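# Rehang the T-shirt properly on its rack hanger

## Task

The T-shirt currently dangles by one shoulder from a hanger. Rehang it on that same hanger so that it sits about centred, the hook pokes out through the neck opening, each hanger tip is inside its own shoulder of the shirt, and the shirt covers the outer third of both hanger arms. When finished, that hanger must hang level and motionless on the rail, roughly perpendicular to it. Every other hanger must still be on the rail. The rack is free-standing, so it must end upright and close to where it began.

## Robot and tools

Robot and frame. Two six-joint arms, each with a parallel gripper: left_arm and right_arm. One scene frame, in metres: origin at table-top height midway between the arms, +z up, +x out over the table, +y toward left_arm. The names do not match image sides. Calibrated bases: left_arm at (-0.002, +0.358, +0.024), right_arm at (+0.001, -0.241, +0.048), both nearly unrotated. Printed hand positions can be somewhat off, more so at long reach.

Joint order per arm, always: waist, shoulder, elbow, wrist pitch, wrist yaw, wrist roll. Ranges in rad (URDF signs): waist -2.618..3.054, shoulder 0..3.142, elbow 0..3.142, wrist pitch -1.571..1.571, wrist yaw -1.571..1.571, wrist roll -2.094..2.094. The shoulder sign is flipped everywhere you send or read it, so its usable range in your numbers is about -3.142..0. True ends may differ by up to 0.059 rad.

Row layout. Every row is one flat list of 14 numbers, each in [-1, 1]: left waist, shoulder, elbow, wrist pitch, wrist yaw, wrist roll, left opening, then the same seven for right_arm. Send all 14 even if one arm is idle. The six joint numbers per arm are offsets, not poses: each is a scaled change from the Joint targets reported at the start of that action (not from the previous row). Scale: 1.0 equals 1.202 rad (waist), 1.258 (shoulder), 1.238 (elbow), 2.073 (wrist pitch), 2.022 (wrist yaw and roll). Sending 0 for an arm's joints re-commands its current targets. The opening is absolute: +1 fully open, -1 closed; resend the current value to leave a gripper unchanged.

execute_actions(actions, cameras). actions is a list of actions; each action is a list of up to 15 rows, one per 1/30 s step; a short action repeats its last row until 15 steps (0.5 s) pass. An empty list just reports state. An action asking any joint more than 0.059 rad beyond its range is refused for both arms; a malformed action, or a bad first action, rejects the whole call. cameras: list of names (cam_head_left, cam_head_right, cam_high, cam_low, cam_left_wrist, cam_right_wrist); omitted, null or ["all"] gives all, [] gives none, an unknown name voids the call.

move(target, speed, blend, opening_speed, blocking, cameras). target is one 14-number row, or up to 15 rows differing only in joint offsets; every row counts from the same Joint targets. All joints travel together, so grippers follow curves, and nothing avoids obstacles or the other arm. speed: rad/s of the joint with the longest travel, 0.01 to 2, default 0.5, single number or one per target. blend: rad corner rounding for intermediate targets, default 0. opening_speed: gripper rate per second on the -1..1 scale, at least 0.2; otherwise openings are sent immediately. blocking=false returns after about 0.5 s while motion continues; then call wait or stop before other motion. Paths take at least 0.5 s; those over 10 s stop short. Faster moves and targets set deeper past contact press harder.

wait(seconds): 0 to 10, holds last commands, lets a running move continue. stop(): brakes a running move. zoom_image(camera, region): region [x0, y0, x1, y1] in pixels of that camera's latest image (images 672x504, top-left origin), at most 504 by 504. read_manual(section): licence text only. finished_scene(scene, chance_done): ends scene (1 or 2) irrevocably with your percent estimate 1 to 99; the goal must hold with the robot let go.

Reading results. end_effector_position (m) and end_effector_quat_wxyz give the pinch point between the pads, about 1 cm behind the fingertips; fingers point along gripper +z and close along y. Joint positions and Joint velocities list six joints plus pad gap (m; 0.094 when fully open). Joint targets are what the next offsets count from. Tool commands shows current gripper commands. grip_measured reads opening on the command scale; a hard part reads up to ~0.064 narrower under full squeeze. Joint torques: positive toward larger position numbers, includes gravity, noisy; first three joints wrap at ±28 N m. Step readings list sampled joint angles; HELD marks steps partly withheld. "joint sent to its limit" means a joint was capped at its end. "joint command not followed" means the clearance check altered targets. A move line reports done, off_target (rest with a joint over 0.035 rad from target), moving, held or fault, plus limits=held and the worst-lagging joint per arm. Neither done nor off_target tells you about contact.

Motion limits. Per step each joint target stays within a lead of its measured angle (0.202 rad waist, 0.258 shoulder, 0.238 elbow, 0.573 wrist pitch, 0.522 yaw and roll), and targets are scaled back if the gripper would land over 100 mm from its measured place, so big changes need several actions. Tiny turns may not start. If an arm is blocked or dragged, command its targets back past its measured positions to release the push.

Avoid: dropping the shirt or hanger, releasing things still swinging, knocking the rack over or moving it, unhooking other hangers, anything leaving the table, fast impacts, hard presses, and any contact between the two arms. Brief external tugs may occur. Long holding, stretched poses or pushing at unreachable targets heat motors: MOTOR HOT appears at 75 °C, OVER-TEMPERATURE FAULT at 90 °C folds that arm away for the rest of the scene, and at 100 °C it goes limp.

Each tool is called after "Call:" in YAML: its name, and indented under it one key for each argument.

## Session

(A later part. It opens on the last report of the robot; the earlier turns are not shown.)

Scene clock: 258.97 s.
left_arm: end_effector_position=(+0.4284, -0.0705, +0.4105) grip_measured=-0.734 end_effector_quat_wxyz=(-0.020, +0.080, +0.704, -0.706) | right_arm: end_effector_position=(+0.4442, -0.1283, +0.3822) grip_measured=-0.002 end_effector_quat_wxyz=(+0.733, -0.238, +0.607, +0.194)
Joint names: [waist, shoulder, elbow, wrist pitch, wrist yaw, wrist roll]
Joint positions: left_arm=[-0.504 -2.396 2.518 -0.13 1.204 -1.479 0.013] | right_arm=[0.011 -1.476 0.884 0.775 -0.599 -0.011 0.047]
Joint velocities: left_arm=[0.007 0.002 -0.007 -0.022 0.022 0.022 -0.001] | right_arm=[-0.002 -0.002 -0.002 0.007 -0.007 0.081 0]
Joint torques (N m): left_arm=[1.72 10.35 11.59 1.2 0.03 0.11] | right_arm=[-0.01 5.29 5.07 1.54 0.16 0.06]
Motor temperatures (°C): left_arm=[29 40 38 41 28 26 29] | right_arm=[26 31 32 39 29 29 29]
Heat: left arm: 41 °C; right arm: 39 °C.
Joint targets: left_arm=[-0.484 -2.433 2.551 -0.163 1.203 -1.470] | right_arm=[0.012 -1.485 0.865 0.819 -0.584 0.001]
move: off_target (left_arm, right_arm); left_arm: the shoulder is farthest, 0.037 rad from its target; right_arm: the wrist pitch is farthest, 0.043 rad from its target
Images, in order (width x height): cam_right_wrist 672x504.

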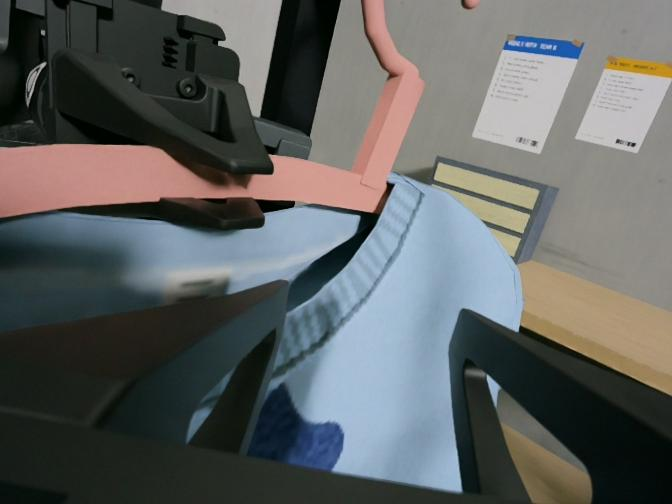

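Call:
move:
  target: [0,0,0,0,0,0,-1,0.085,-0.164,0.181,-0.008,0.051,0,0]
  speed: 0.2

Scene clock: 260.93 s.
left_arm: end_effector_position=(+0.4284, -0.0705, +0.4105) grip_measured=-0.734 end_effector_quat_wxyz=(-0.020, +0.080, +0.704, -0.706) | right_arm: end_effector_position=(+0.4931, -0.0938, +0.3660) grip_measured=-0.002 end_effector_quat_wxyz=(+0.724, -0.227, +0.619, +0.201)
Joint names: [waist, shoulder, elbow, wrist pitch, wrist yaw, wrist roll]
Joint positions: left_arm=[-0.504 -2.396 2.518 -0.13 1.204 -1.479 0.013] | right_arm=[0.109 -1.68 1.046 0.781 -0.495 -0.011 0.047]
Joint velocities: left_arm=[0.007 0.012 0.002 0.051 0.051 0.007 -0.001] | right_arm=[0.002 0.012 -0.002 -0.051 0.037 -0.007 0]
Joint torques (N m): left_arm=[1.77 10.4 11.69 1.15 0.06 0.06] | right_arm=[0.32 7.05 9.55 1.37 0.13 0.04]
Motor temperatures (°C): left_arm=[29 40 38 41 28 26 29] | right_arm=[26 32 32 39 29 29 29]
Heat: left arm: 41 °C; right arm: 39 °C.
Joint targets: left_arm=[-0.484 -2.433 2.551 -0.163 1.203 -1.470] | right_arm=[0.114 -1.691 1.089 0.802 -0.481 0.001]
move: off_target (left_arm, right_arm); left_arm: the shoulder is farthest, 0.037 rad from its target; right_arm: the elbow is farthest, 0.043 rad from its target

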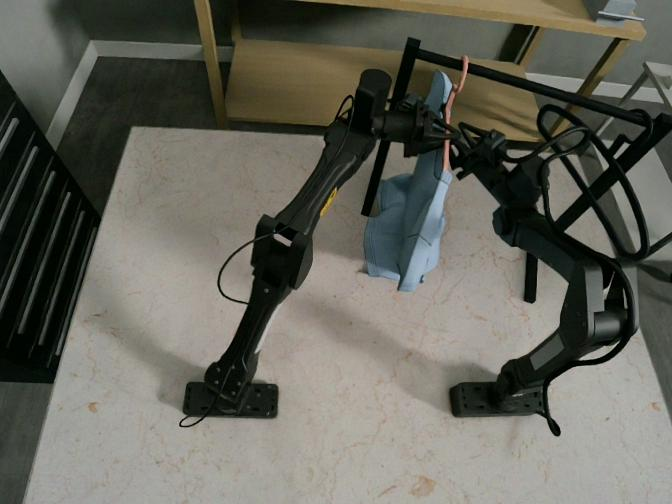

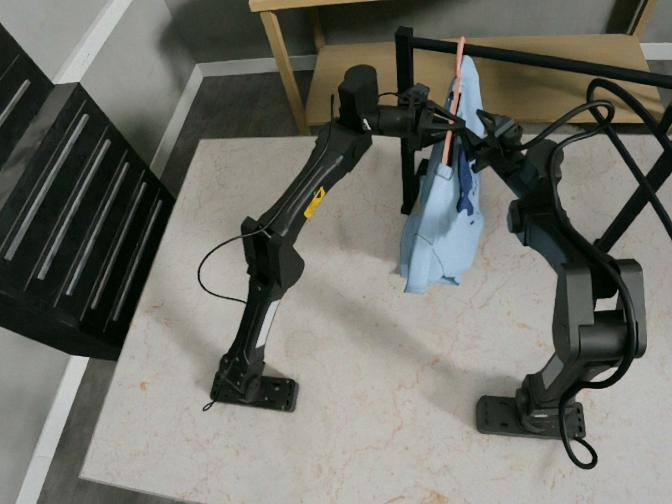

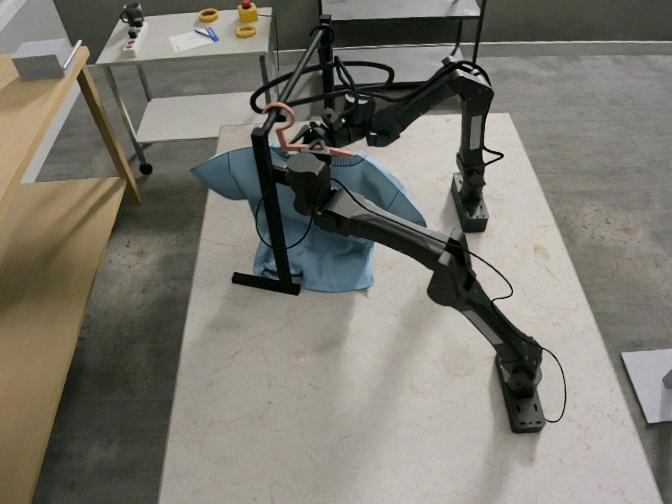

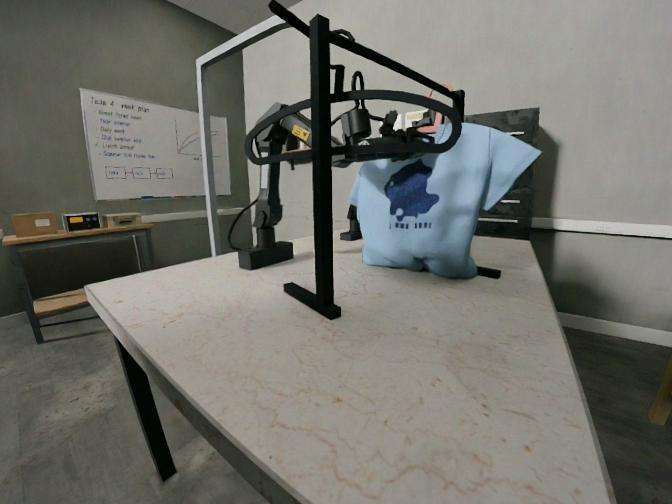

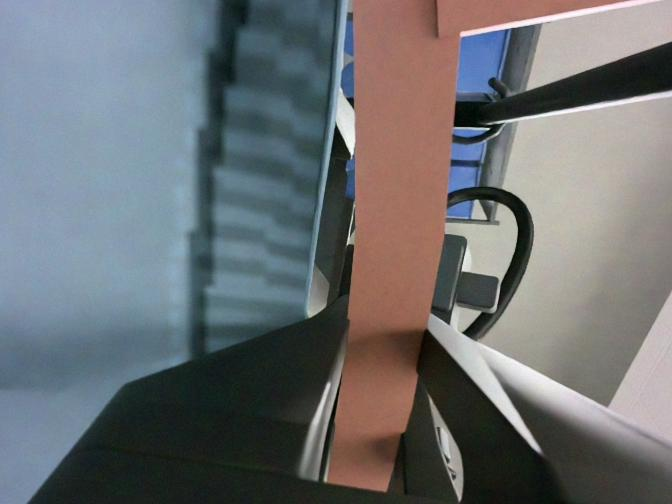

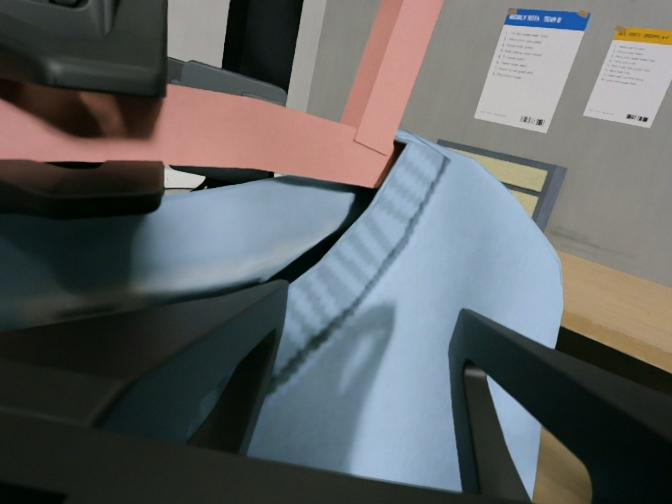

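Call:
move:
  target:
    - [0,0,0,0,0,0,-1,0,0,0.048,-0.025,0,0,0]
    - [0,0,0,0,0,0,-1,0.022,-0.023,0.066,-0.025,0.01,0,0]
  speed: 0.15
  cameras: ["cam_right_wrist","cam_left_wrist"]

Scene clock: 263.07 s.
left_arm: end_effector_position=(+0.4279, -0.0701, +0.4105) grip_measured=-0.734 end_effector_quat_wxyz=(-0.021, +0.081, +0.703, -0.706) | right_arm: end_effector_position=(+0.5039, -0.0860, +0.3862) grip_measured=-0.002 end_effector_quat_wxyz=(+0.737, -0.222, +0.606, +0.199)
Joint names: [waist, shoulder, elbow, wrist pitch, wrist yaw, wrist roll]
Joint positions: left_arm=[-0.503 -2.396 2.518 -0.13 1.209 -1.479 0.013] | right_arm=[0.131 -1.71 1.127 0.771 -0.464 -0.003 0.047]
Joint velocities: left_arm=[-0.002 -0.002 -0.007 -0.007 -0.11 -0.022 0] | right_arm=[0.002 -0.007 -0.002 -0.007 -0.051 -0.022 0]
Joint torques (N m): left_arm=[1.66 10.03 11.71 1.18 0.02 0.08] | right_arm=[0.68 7.54 9.66 1.01 0.07 0.05]
Motor temperatures (°C): left_arm=[29 40 38 41 28 26 29] | right_arm=[26 32 33 39 29 29 29]
Heat: left arm: 41 °C; right arm: 39 °C.
Joint targets: left_arm=[-0.484 -2.433 2.551 -0.163 1.203 -1.470] | right_arm=[0.140 -1.720 1.171 0.750 -0.461 0.001]
move: off_target (left_arm, right_arm); left_arm: the shoulder is farthest, 0.037 rad from its target; right_arm: the elbow is farthest, 0.043 rad from its target
Images, in order (width x height): cam_left_wrist 672x504, cam_right_wrist 672x504.

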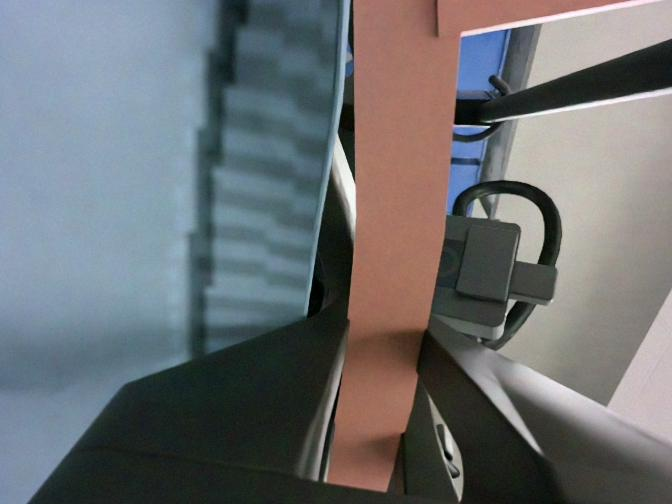

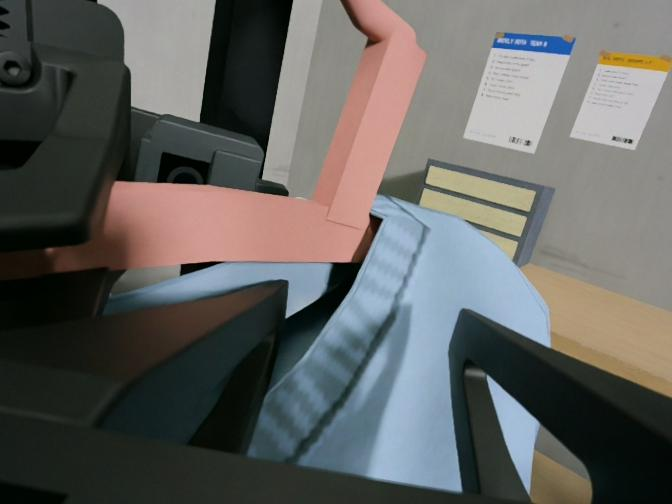

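Call:
move:
  target:
    - [0,0,0,0,0,0,-1,0,0,-0.028,0.012,0,0,0]
    - [0,0,0,0,0,0,-1,0.017,-0.056,0.03,0.015,0.010,0,0]
  speed: 0.15
  cameras: ["cam_right_wrist","cam_left_wrist"]

Scene clock: 264.60 s.
left_arm: end_effector_position=(+0.4276, -0.0700, +0.4105) grip_measured=-0.734 end_effector_quat_wxyz=(-0.022, +0.082, +0.703, -0.706) | right_arm: end_effector_position=(+0.5162, -0.0718, +0.3710) grip_measured=-0.002 end_effector_quat_wxyz=(+0.728, -0.228, +0.613, +0.205)
Joint names: [waist, shoulder, elbow, wrist pitch, wrist yaw, wrist roll]
Joint positions: left_arm=[-0.503 -2.396 2.518 -0.13 1.21 -1.479 0.013] | right_arm=[0.156 -1.776 1.166 0.771 -0.457 -0.009 0.047]
Joint velocities: left_arm=[-0.002 0.012 0.007 -0.066 -0.007 0.007 0] | right_arm=[0.002 -0.022 0.007 -0.022 -0.022 -0.007 -0.001]
Joint torques (N m): left_arm=[1.65 10.4 11.52 1.17 0.03 0.07] | right_arm=[0.31 7.76 9.51 1.29 0.18 0.04]
Motor temperatures (°C): left_arm=[29 40 38 41 28 26 29] | right_arm=[26 32 33 39 29 29 29]
Heat: left arm: 41 °C; right arm: 39 °C.
Joint targets: left_arm=[-0.484 -2.433 2.551 -0.163 1.203 -1.470] | right_arm=[0.161 -1.790 1.208 0.781 -0.441 0.001]
move: off_target (left_arm, right_arm); left_arm: the shoulder is farthest, 0.037 rad from its target; right_arm: the elbow is farthest, 0.042 rad from its target
Images, in order (width x height): cam_left_wrist 672x504, cam_right_wrist 672x504.

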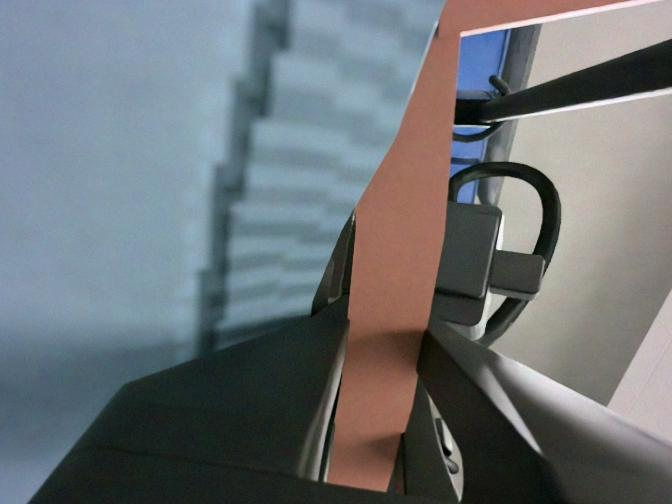

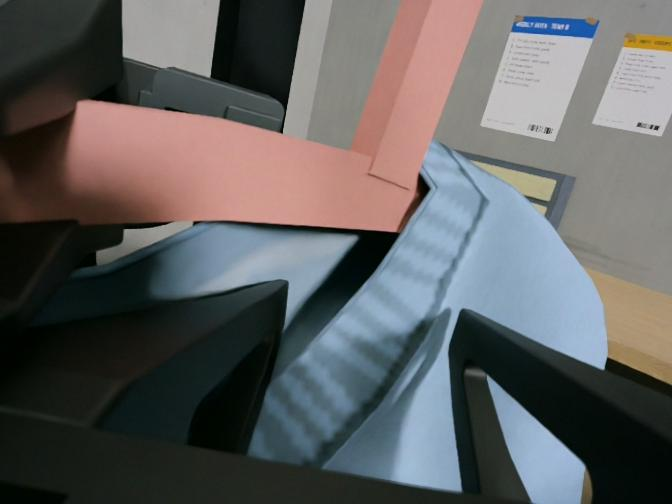

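Call:
move:
  target: [0,0,0,0,0,0,-1,0,0,0,0,0,0,-1]
  opening_speed: 1.0

Call:
zoom_image:
  camera: "cam_right_wrist"
  region: [150, 80, 600, 504]

Scene clock: 266.00 s.
left_arm: end_effector_position=(+0.4279, -0.0701, +0.4105) grip_measured=-0.734 end_effector_quat_wxyz=(-0.021, +0.081, +0.703, -0.706) | right_arm: end_effector_position=(+0.5169, -0.0727, +0.3710) grip_measured=-0.982 end_effector_quat_wxyz=(+0.729, -0.226, +0.614, +0.204)
Joint names: [waist, shoulder, elbow, wrist pitch, wrist yaw, wrist roll]
Joint positions: left_arm=[-0.503 -2.396 2.518 -0.13 1.209 -1.479 0.013] | right_arm=[0.156 -1.776 1.166 0.771 -0.45 -0.009 0.001]
Joint velocities: left_arm=[0.007 0.007 -0.007 -0.007 0.051 0.081 0.001] | right_arm=[0.002 0.002 0.007 0.022 0.007 -0.051 0]
Joint torques (N m): left_arm=[1.8 10.35 11.55 1.2 -0.04 0.03] | right_arm=[0.29 7.73 9.51 1.29 0.08 0.05]
Motor temperatures (°C): left_arm=[29 40 38 41 28 26 29] | right_arm=[26 32 33 39 29 29 29]
Heat: left arm: 41 °C; right arm: 39 °C.
Joint targets: left_arm=[-0.484 -2.433 2.551 -0.163 1.203 -1.470] | right_arm=[0.161 -1.790 1.208 0.781 -0.441 0.001]
move: off_target (left_arm, right_arm); left_arm: the shoulder is farthest, 0.037 rad from its target; right_arm: the elbow is farthest, 0.042 rad from its target

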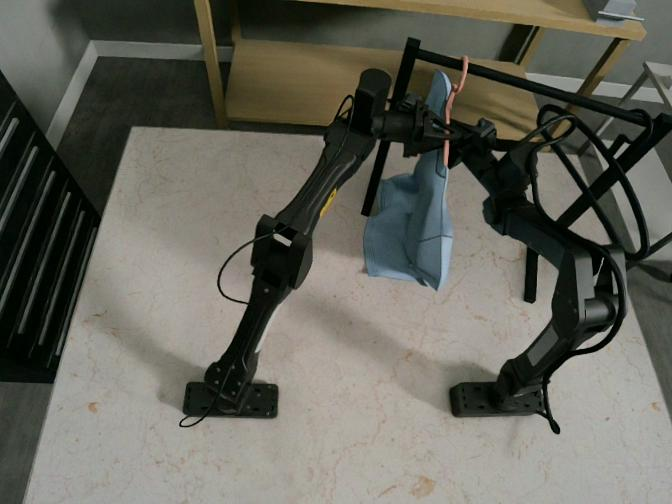

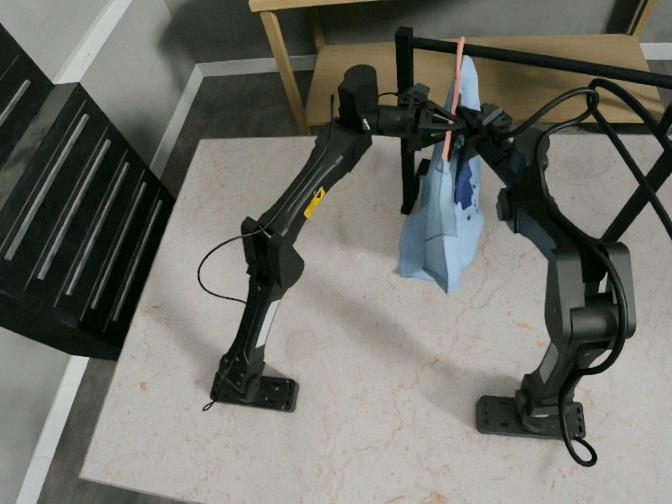

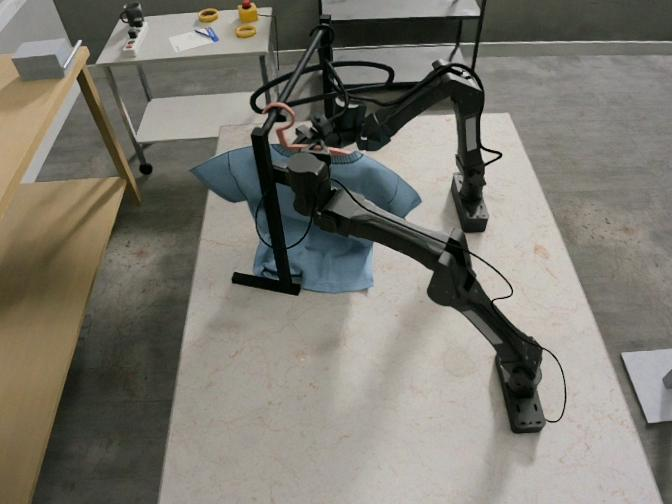

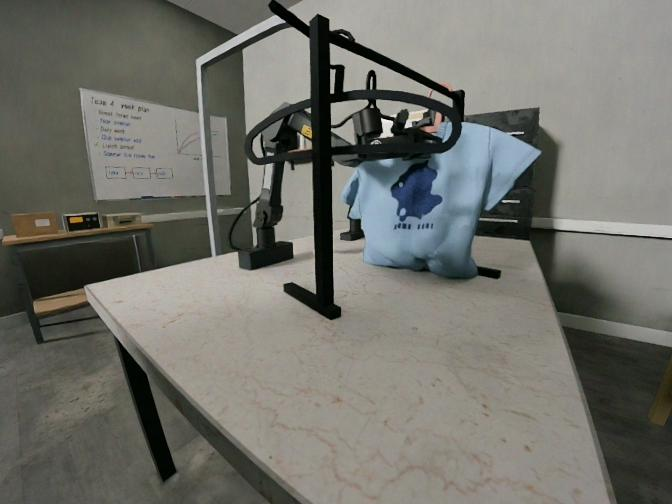

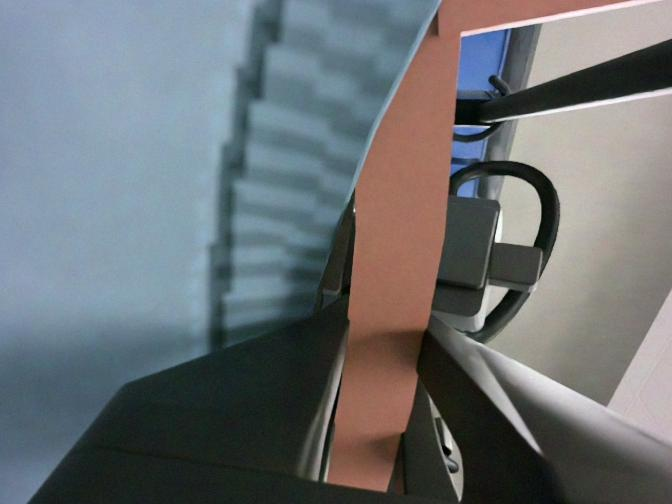

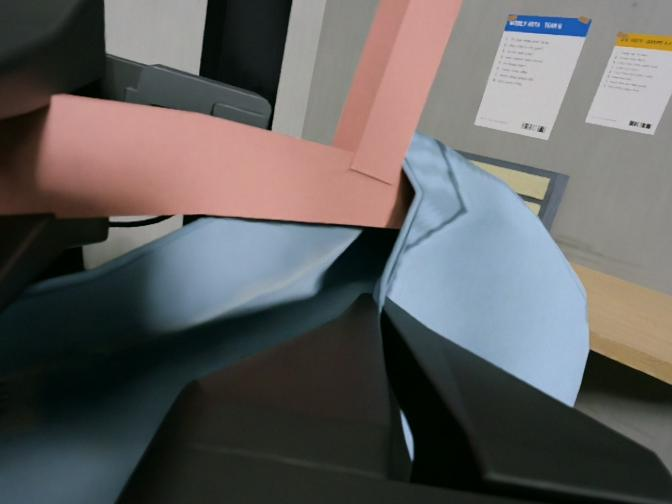

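Scaled by 1.120 from the camera's 672x504 image, which has a finer 960x720 frame.

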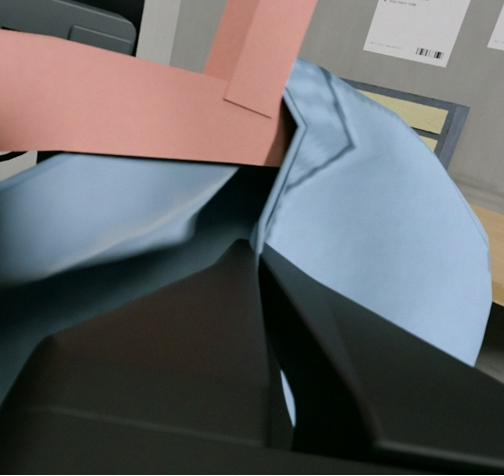

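Call:
move:
  target: [0,0,0,0,0,0,-1,-0.032,-0.144,0.21,-0.037,-0.009,0,-1]
  speed: 0.15

Call:
zoom_image:
  camera: "cam_low"
  region: [315, 50, 565, 240]

Scene clock: 268.37 s.
left_arm: end_effector_position=(+0.4279, -0.0701, +0.4105) grip_measured=-0.734 end_effector_quat_wxyz=(-0.021, +0.081, +0.703, -0.706) | right_arm: end_effector_position=(+0.5695, -0.0760, +0.3765) grip_measured=-0.983 end_effector_quat_wxyz=(+0.734, -0.226, +0.609, +0.199)
Joint names: [waist, shoulder, elbow, wrist pitch, wrist yaw, wrist roll]
Joint positions: left_arm=[-0.503 -2.396 2.518 -0.13 1.209 -1.479 0.013] | right_arm=[0.13 -1.958 1.417 0.717 -0.47 -0.009 0.001]
Joint velocities: left_arm=[-0.022 0.007 -0.007 0.037 -0.066 0.007 0] | right_arm=[0.002 0.007 0.002 -0.051 -0.081 -0.022 0]
Joint torques (N m): left_arm=[1.42 10.18 11.84 1.16 -0.02 0.07] | right_arm=[-0.69 9.65 10.36 1.1 0.11 0.04]
Motor temperatures (°C): left_arm=[29 40 38 41 28 26 29] | right_arm=[26 32 33 39 29 29 29]
Heat: left arm: 41 °C; right arm: 39 °C.
Joint targets: left_arm=[-0.484 -2.433 2.551 -0.163 1.203 -1.470] | right_arm=[0.122 -1.972 1.468 0.705 -0.459 0.001]
move: off_target (left_arm, right_arm); left_arm: the shoulder is farthest, 0.037 rad from its target; right_arm: the elbow is farthest, 0.051 rad from its target

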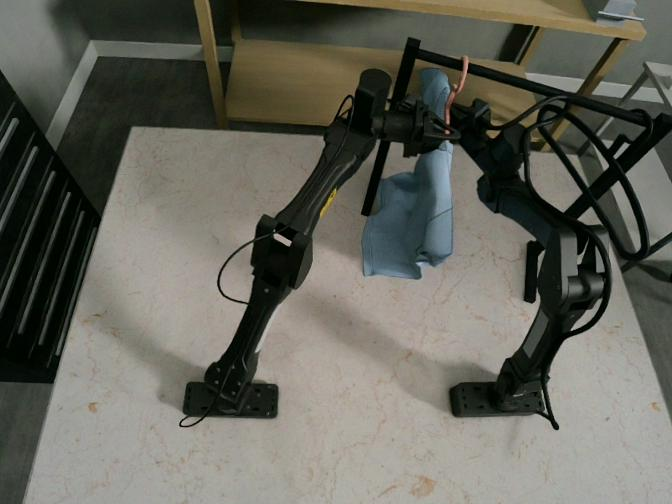

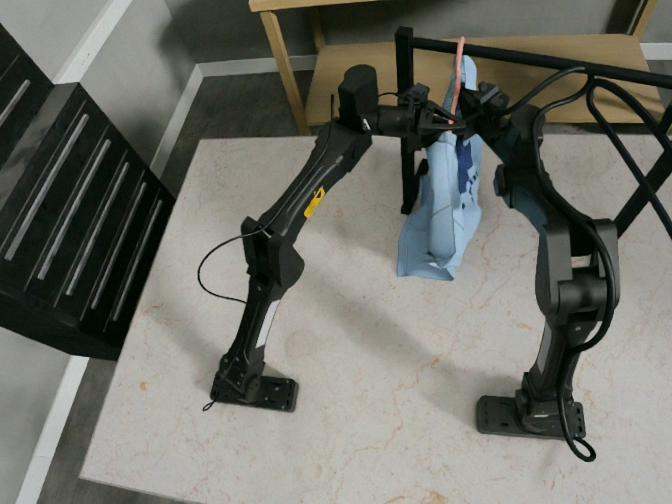

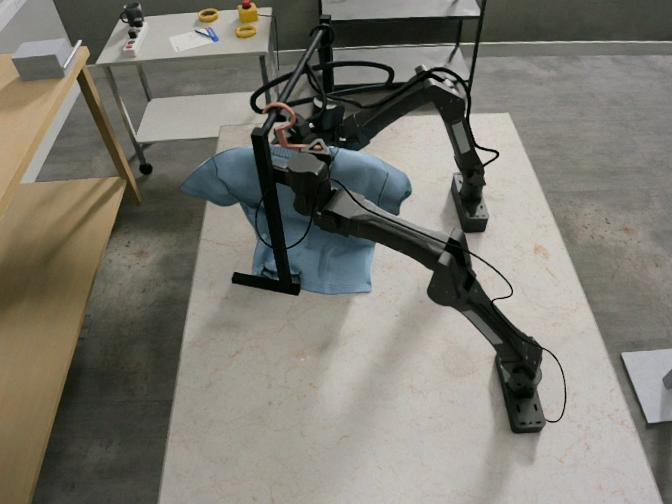

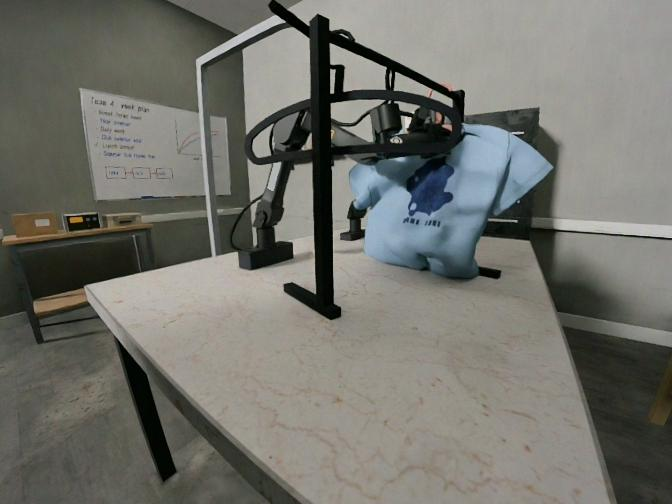

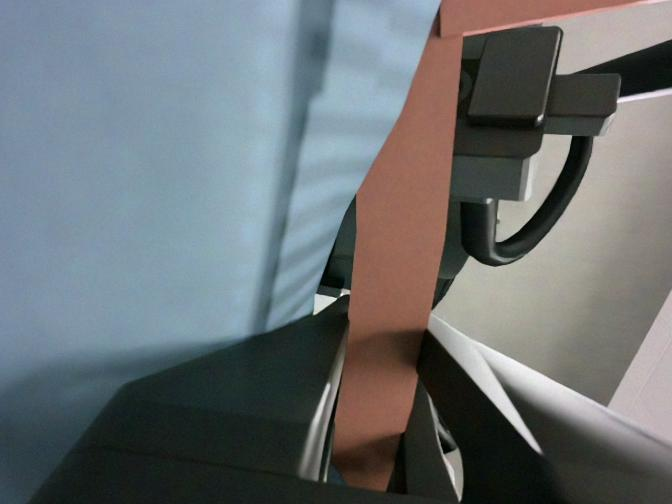

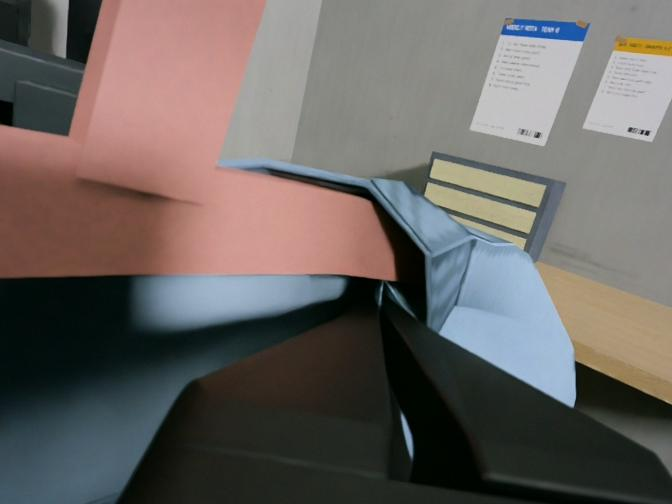

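Scaled by 2.016 from the camera's 672x504 image, which has a finer 960x720 frame.

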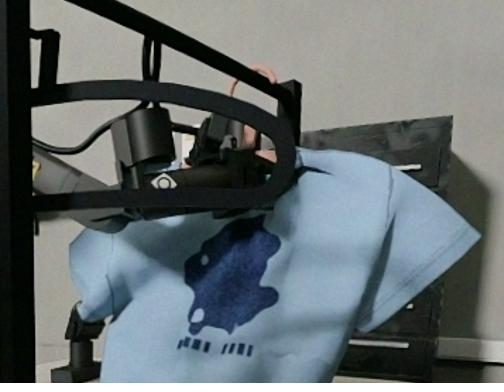

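Call:
move:
  target: [0,0,0,0,0,0,-1,0,0,0,0,0,0,-0.4]
  opening_speed: 0.8
  cameras: ["cam_right_wrist"]

Call:
move:
  target:
    - [0,0,0,0,0,0,-1,-0.063,0.142,-0.194,0.029,-0.045,0,-0.4]
    - [0,0,0,0,0,0,-1,-0.283,0.438,-0.481,0.021,-0.169,0,-0.4]
  speed: 0.25

Call:
zoom_image:
  camera: "cam_low"
  region: [315, 50, 565, 240]

Scene clock: 269.90 s.
left_arm: end_effector_position=(+0.4276, -0.0700, +0.4105) grip_measured=-0.734 end_effector_quat_wxyz=(-0.022, +0.082, +0.703, -0.706) | right_arm: end_effector_position=(+0.5704, -0.0781, +0.3781) grip_measured=-0.402 end_effector_quat_wxyz=(+0.735, -0.225, +0.609, +0.198)
Joint names: [waist, shoulder, elbow, wrist pitch, wrist yaw, wrist roll]
Joint positions: left_arm=[-0.503 -2.396 2.518 -0.13 1.21 -1.479 0.013] | right_arm=[0.127 -1.958 1.421 0.716 -0.47 -0.009 0.028]
Joint velocities: left_arm=[0.012 0.007 0.002 -0.037 -0.007 0.022 0] | right_arm=[-0.012 0.012 0.002 0.066 -0.022 -0.037 0]
Joint torques (N m): left_arm=[1.74 10.25 11.54 1.21 -0.04 0.09] | right_arm=[-0.38 9.65 9.99 1.09 0.11 0.04]
Motor temperatures (°C): left_arm=[29 40 38 41 28 26 29] | right_arm=[26 32 33 39 29 29 29]
Heat: left arm: 41 °C; right arm: 39 °C.
Joint targets: left_arm=[-0.484 -2.433 2.551 -0.163 1.203 -1.470] | right_arm=[0.122 -1.972 1.468 0.705 -0.459 0.001]
move: off_target (left_arm, right_arm); left_arm: the shoulder is farthest, 0.037 rad from its target; right_arm: the elbow is farthest, 0.047 rad from its target
Images, in order (width x height): cam_right_wrist 672x504.

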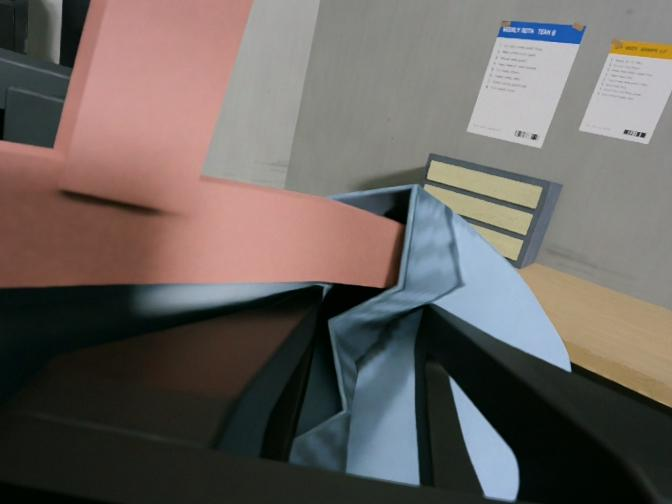

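Scene clock: 273.00 s.
left_arm: end_effector_position=(+0.4276, -0.0700, +0.4105) grip_measured=-0.734 end_effector_quat_wxyz=(-0.022, +0.082, +0.703, -0.706) | right_arm: end_effector_position=(+0.4379, -0.1987, +0.3796) grip_measured=-0.402 end_effector_quat_wxyz=(+0.723, -0.237, +0.624, +0.177)
Joint names: [waist, shoulder, elbow, wrist pitch, wrist yaw, wrist roll]
Joint positions: left_arm=[-0.503 -2.396 2.518 -0.13 1.21 -1.479 0.013] | right_arm=[-0.215 -1.45 0.888 0.72 -0.8 -0.009 0.028]
Joint velocities: left_arm=[-0.007 -0.002 -0.012 -0.007 0.051 0.066 -0.001] | right_arm=[-0.002 0.017 0.022 0.11 0.007 -0.037 0.001]
Joint torques (N m): left_arm=[1.7 10.22 11.59 1.2 -0.03 0.07] | right_arm=[-0.25 8.46 5.31 1.34 0.01 0.04]
Motor temperatures (°C): left_arm=[29 40 38 40 28 26 29] | right_arm=[26 32 33 39 29 29 29]
Heat: left arm: 40 °C; right arm: 39 °C.
Joint targets: left_arm=[-0.484 -2.433 2.551 -0.163 1.203 -1.470] | right_arm=[-0.218 -1.420 0.873 0.748 -0.801 0.001]
move: off_target (left_arm); left_arm: the shoulder is farthest, 0.037 rad from its target

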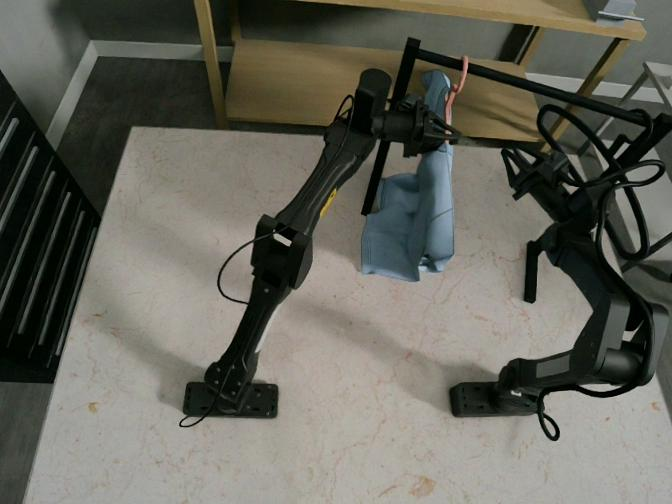

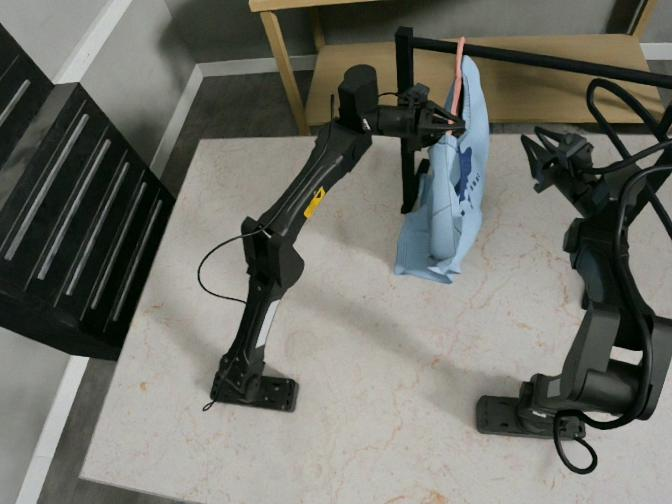

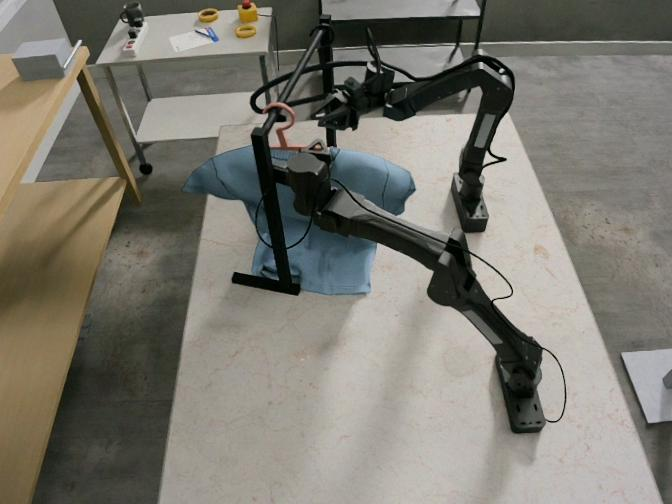

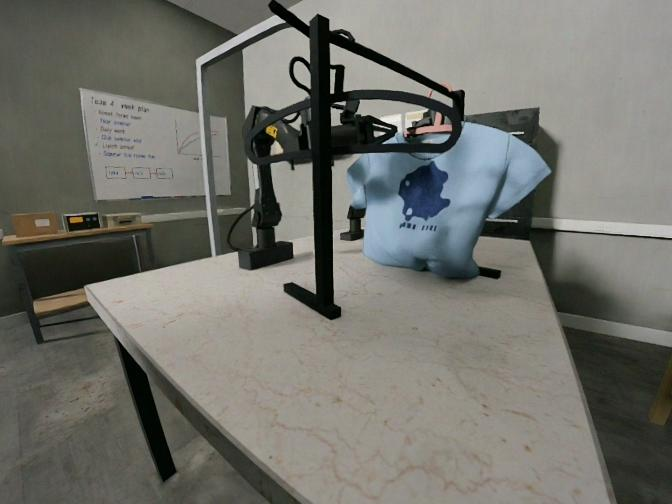

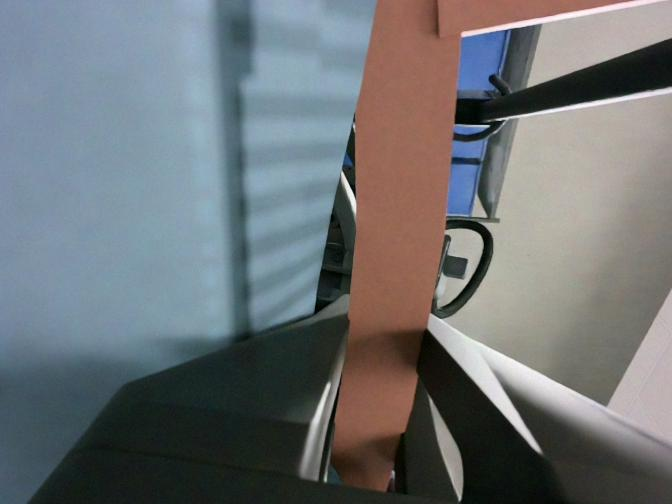

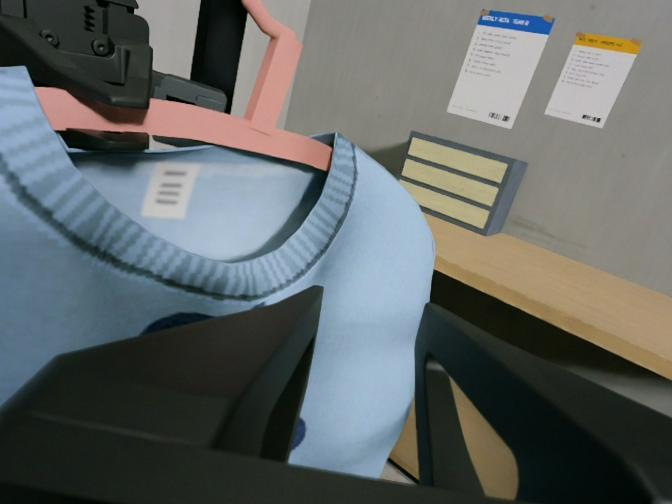

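Scaled by 2.016 from the camera's 672x504 image, which has a finer 960x720 frame.

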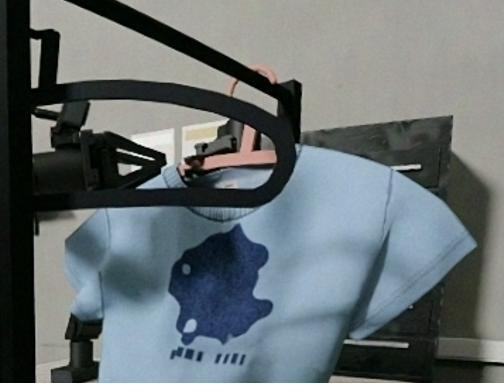

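Call:
move:
  target: [0,0,0,0,0,0,-0.4,0,0,0,0,0,0,-0.4]
  opening_speed: 0.4

Call:
zoom_image:
  camera: "cam_right_wrist"
  region: [0, 0, 450, 350]

Scene clock: 275.73 s.
left_arm: end_effector_position=(+0.4276, -0.0700, +0.4105) grip_measured=-0.403 end_effector_quat_wxyz=(-0.022, +0.082, +0.703, -0.706) | right_arm: end_effector_position=(+0.4379, -0.1987, +0.3796) grip_measured=-0.402 end_effector_quat_wxyz=(+0.723, -0.237, +0.624, +0.177)
Joint names: [waist, shoulder, elbow, wrist pitch, wrist yaw, wrist roll]
Joint positions: left_arm=[-0.503 -2.396 2.518 -0.13 1.21 -1.479 0.028] | right_arm=[-0.215 -1.45 0.888 0.72 -0.8 -0.009 0.028]
Joint velocities: left_arm=[-0.002 0.007 -0.002 0.051 -0.037 0.037 0] | right_arm=[-0.012 -0.002 0.012 0.037 -0.007 0.037 -0.001]
Joint torques (N m): left_arm=[1.57 10.26 11.51 1.17 -0.03 0.03] | right_arm=[-0.24 8.44 5.33 1.34 0.02 0.03]
Motor temperatures (°C): left_arm=[29 40 38 40 28 26 29] | right_arm=[26 32 33 39 29 29 29]
Heat: left arm: 40 °C; right arm: 39 °C.
Joint targets: left_arm=[-0.484 -2.433 2.551 -0.163 1.203 -1.470] | right_arm=[-0.218 -1.420 0.873 0.748 -0.801 0.001]
move: off_target (left_arm); left_arm: the shoulder is farthest, 0.037 rad from its target

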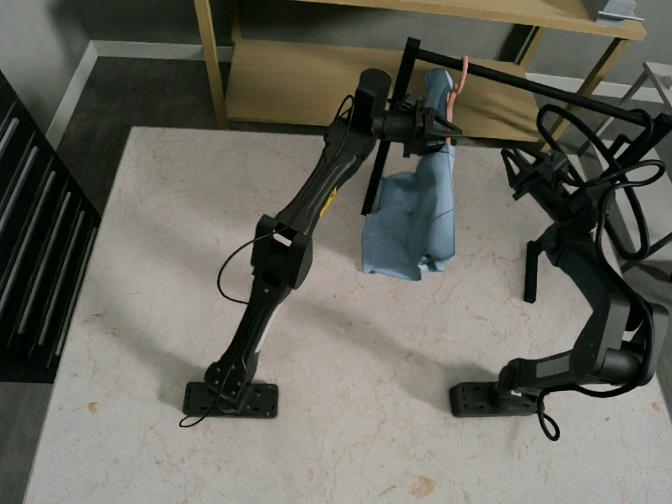

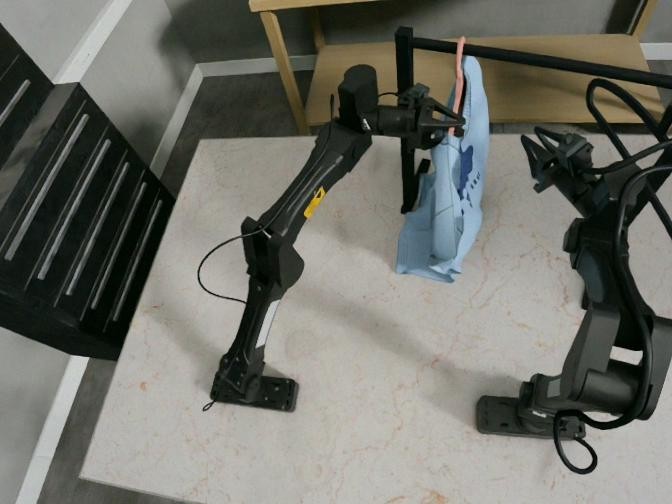

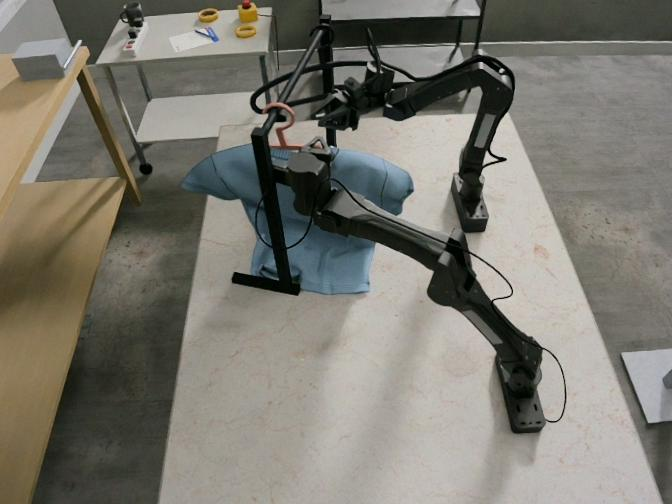

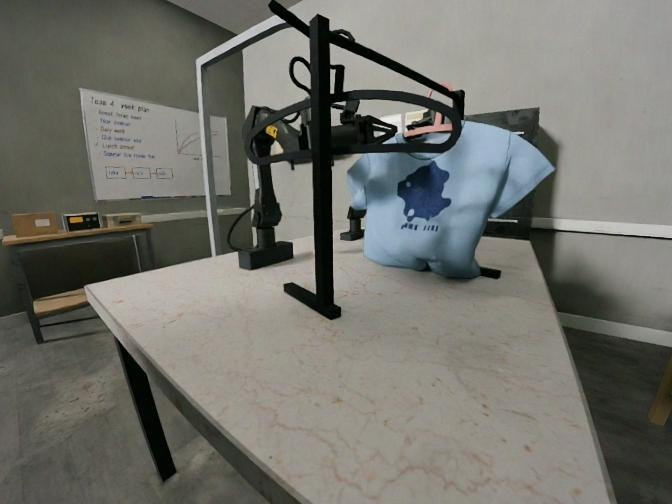

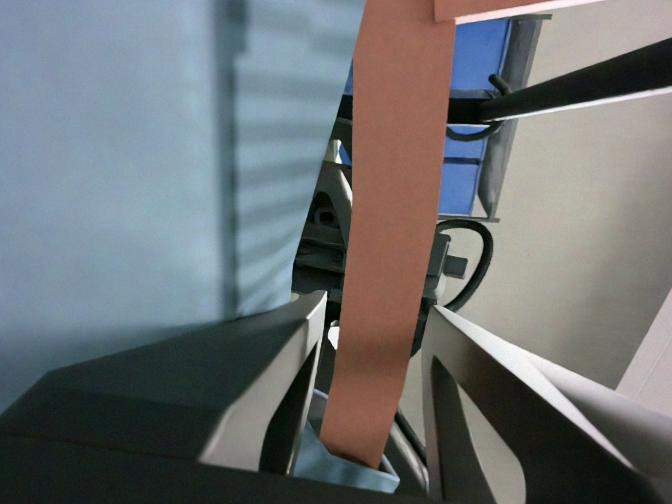

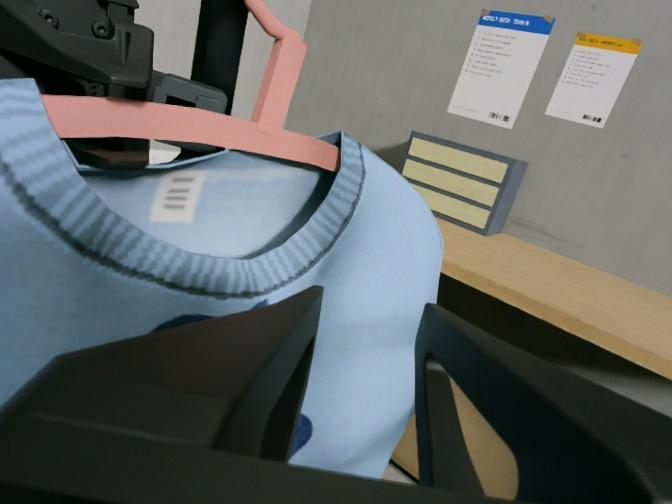

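Scaled by 1.120 from the camera's 672x504 image, which has a finer 960x720 frame.

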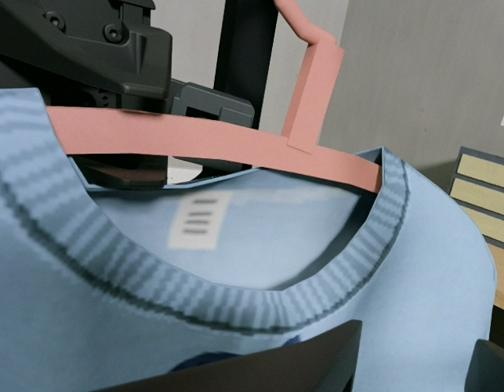

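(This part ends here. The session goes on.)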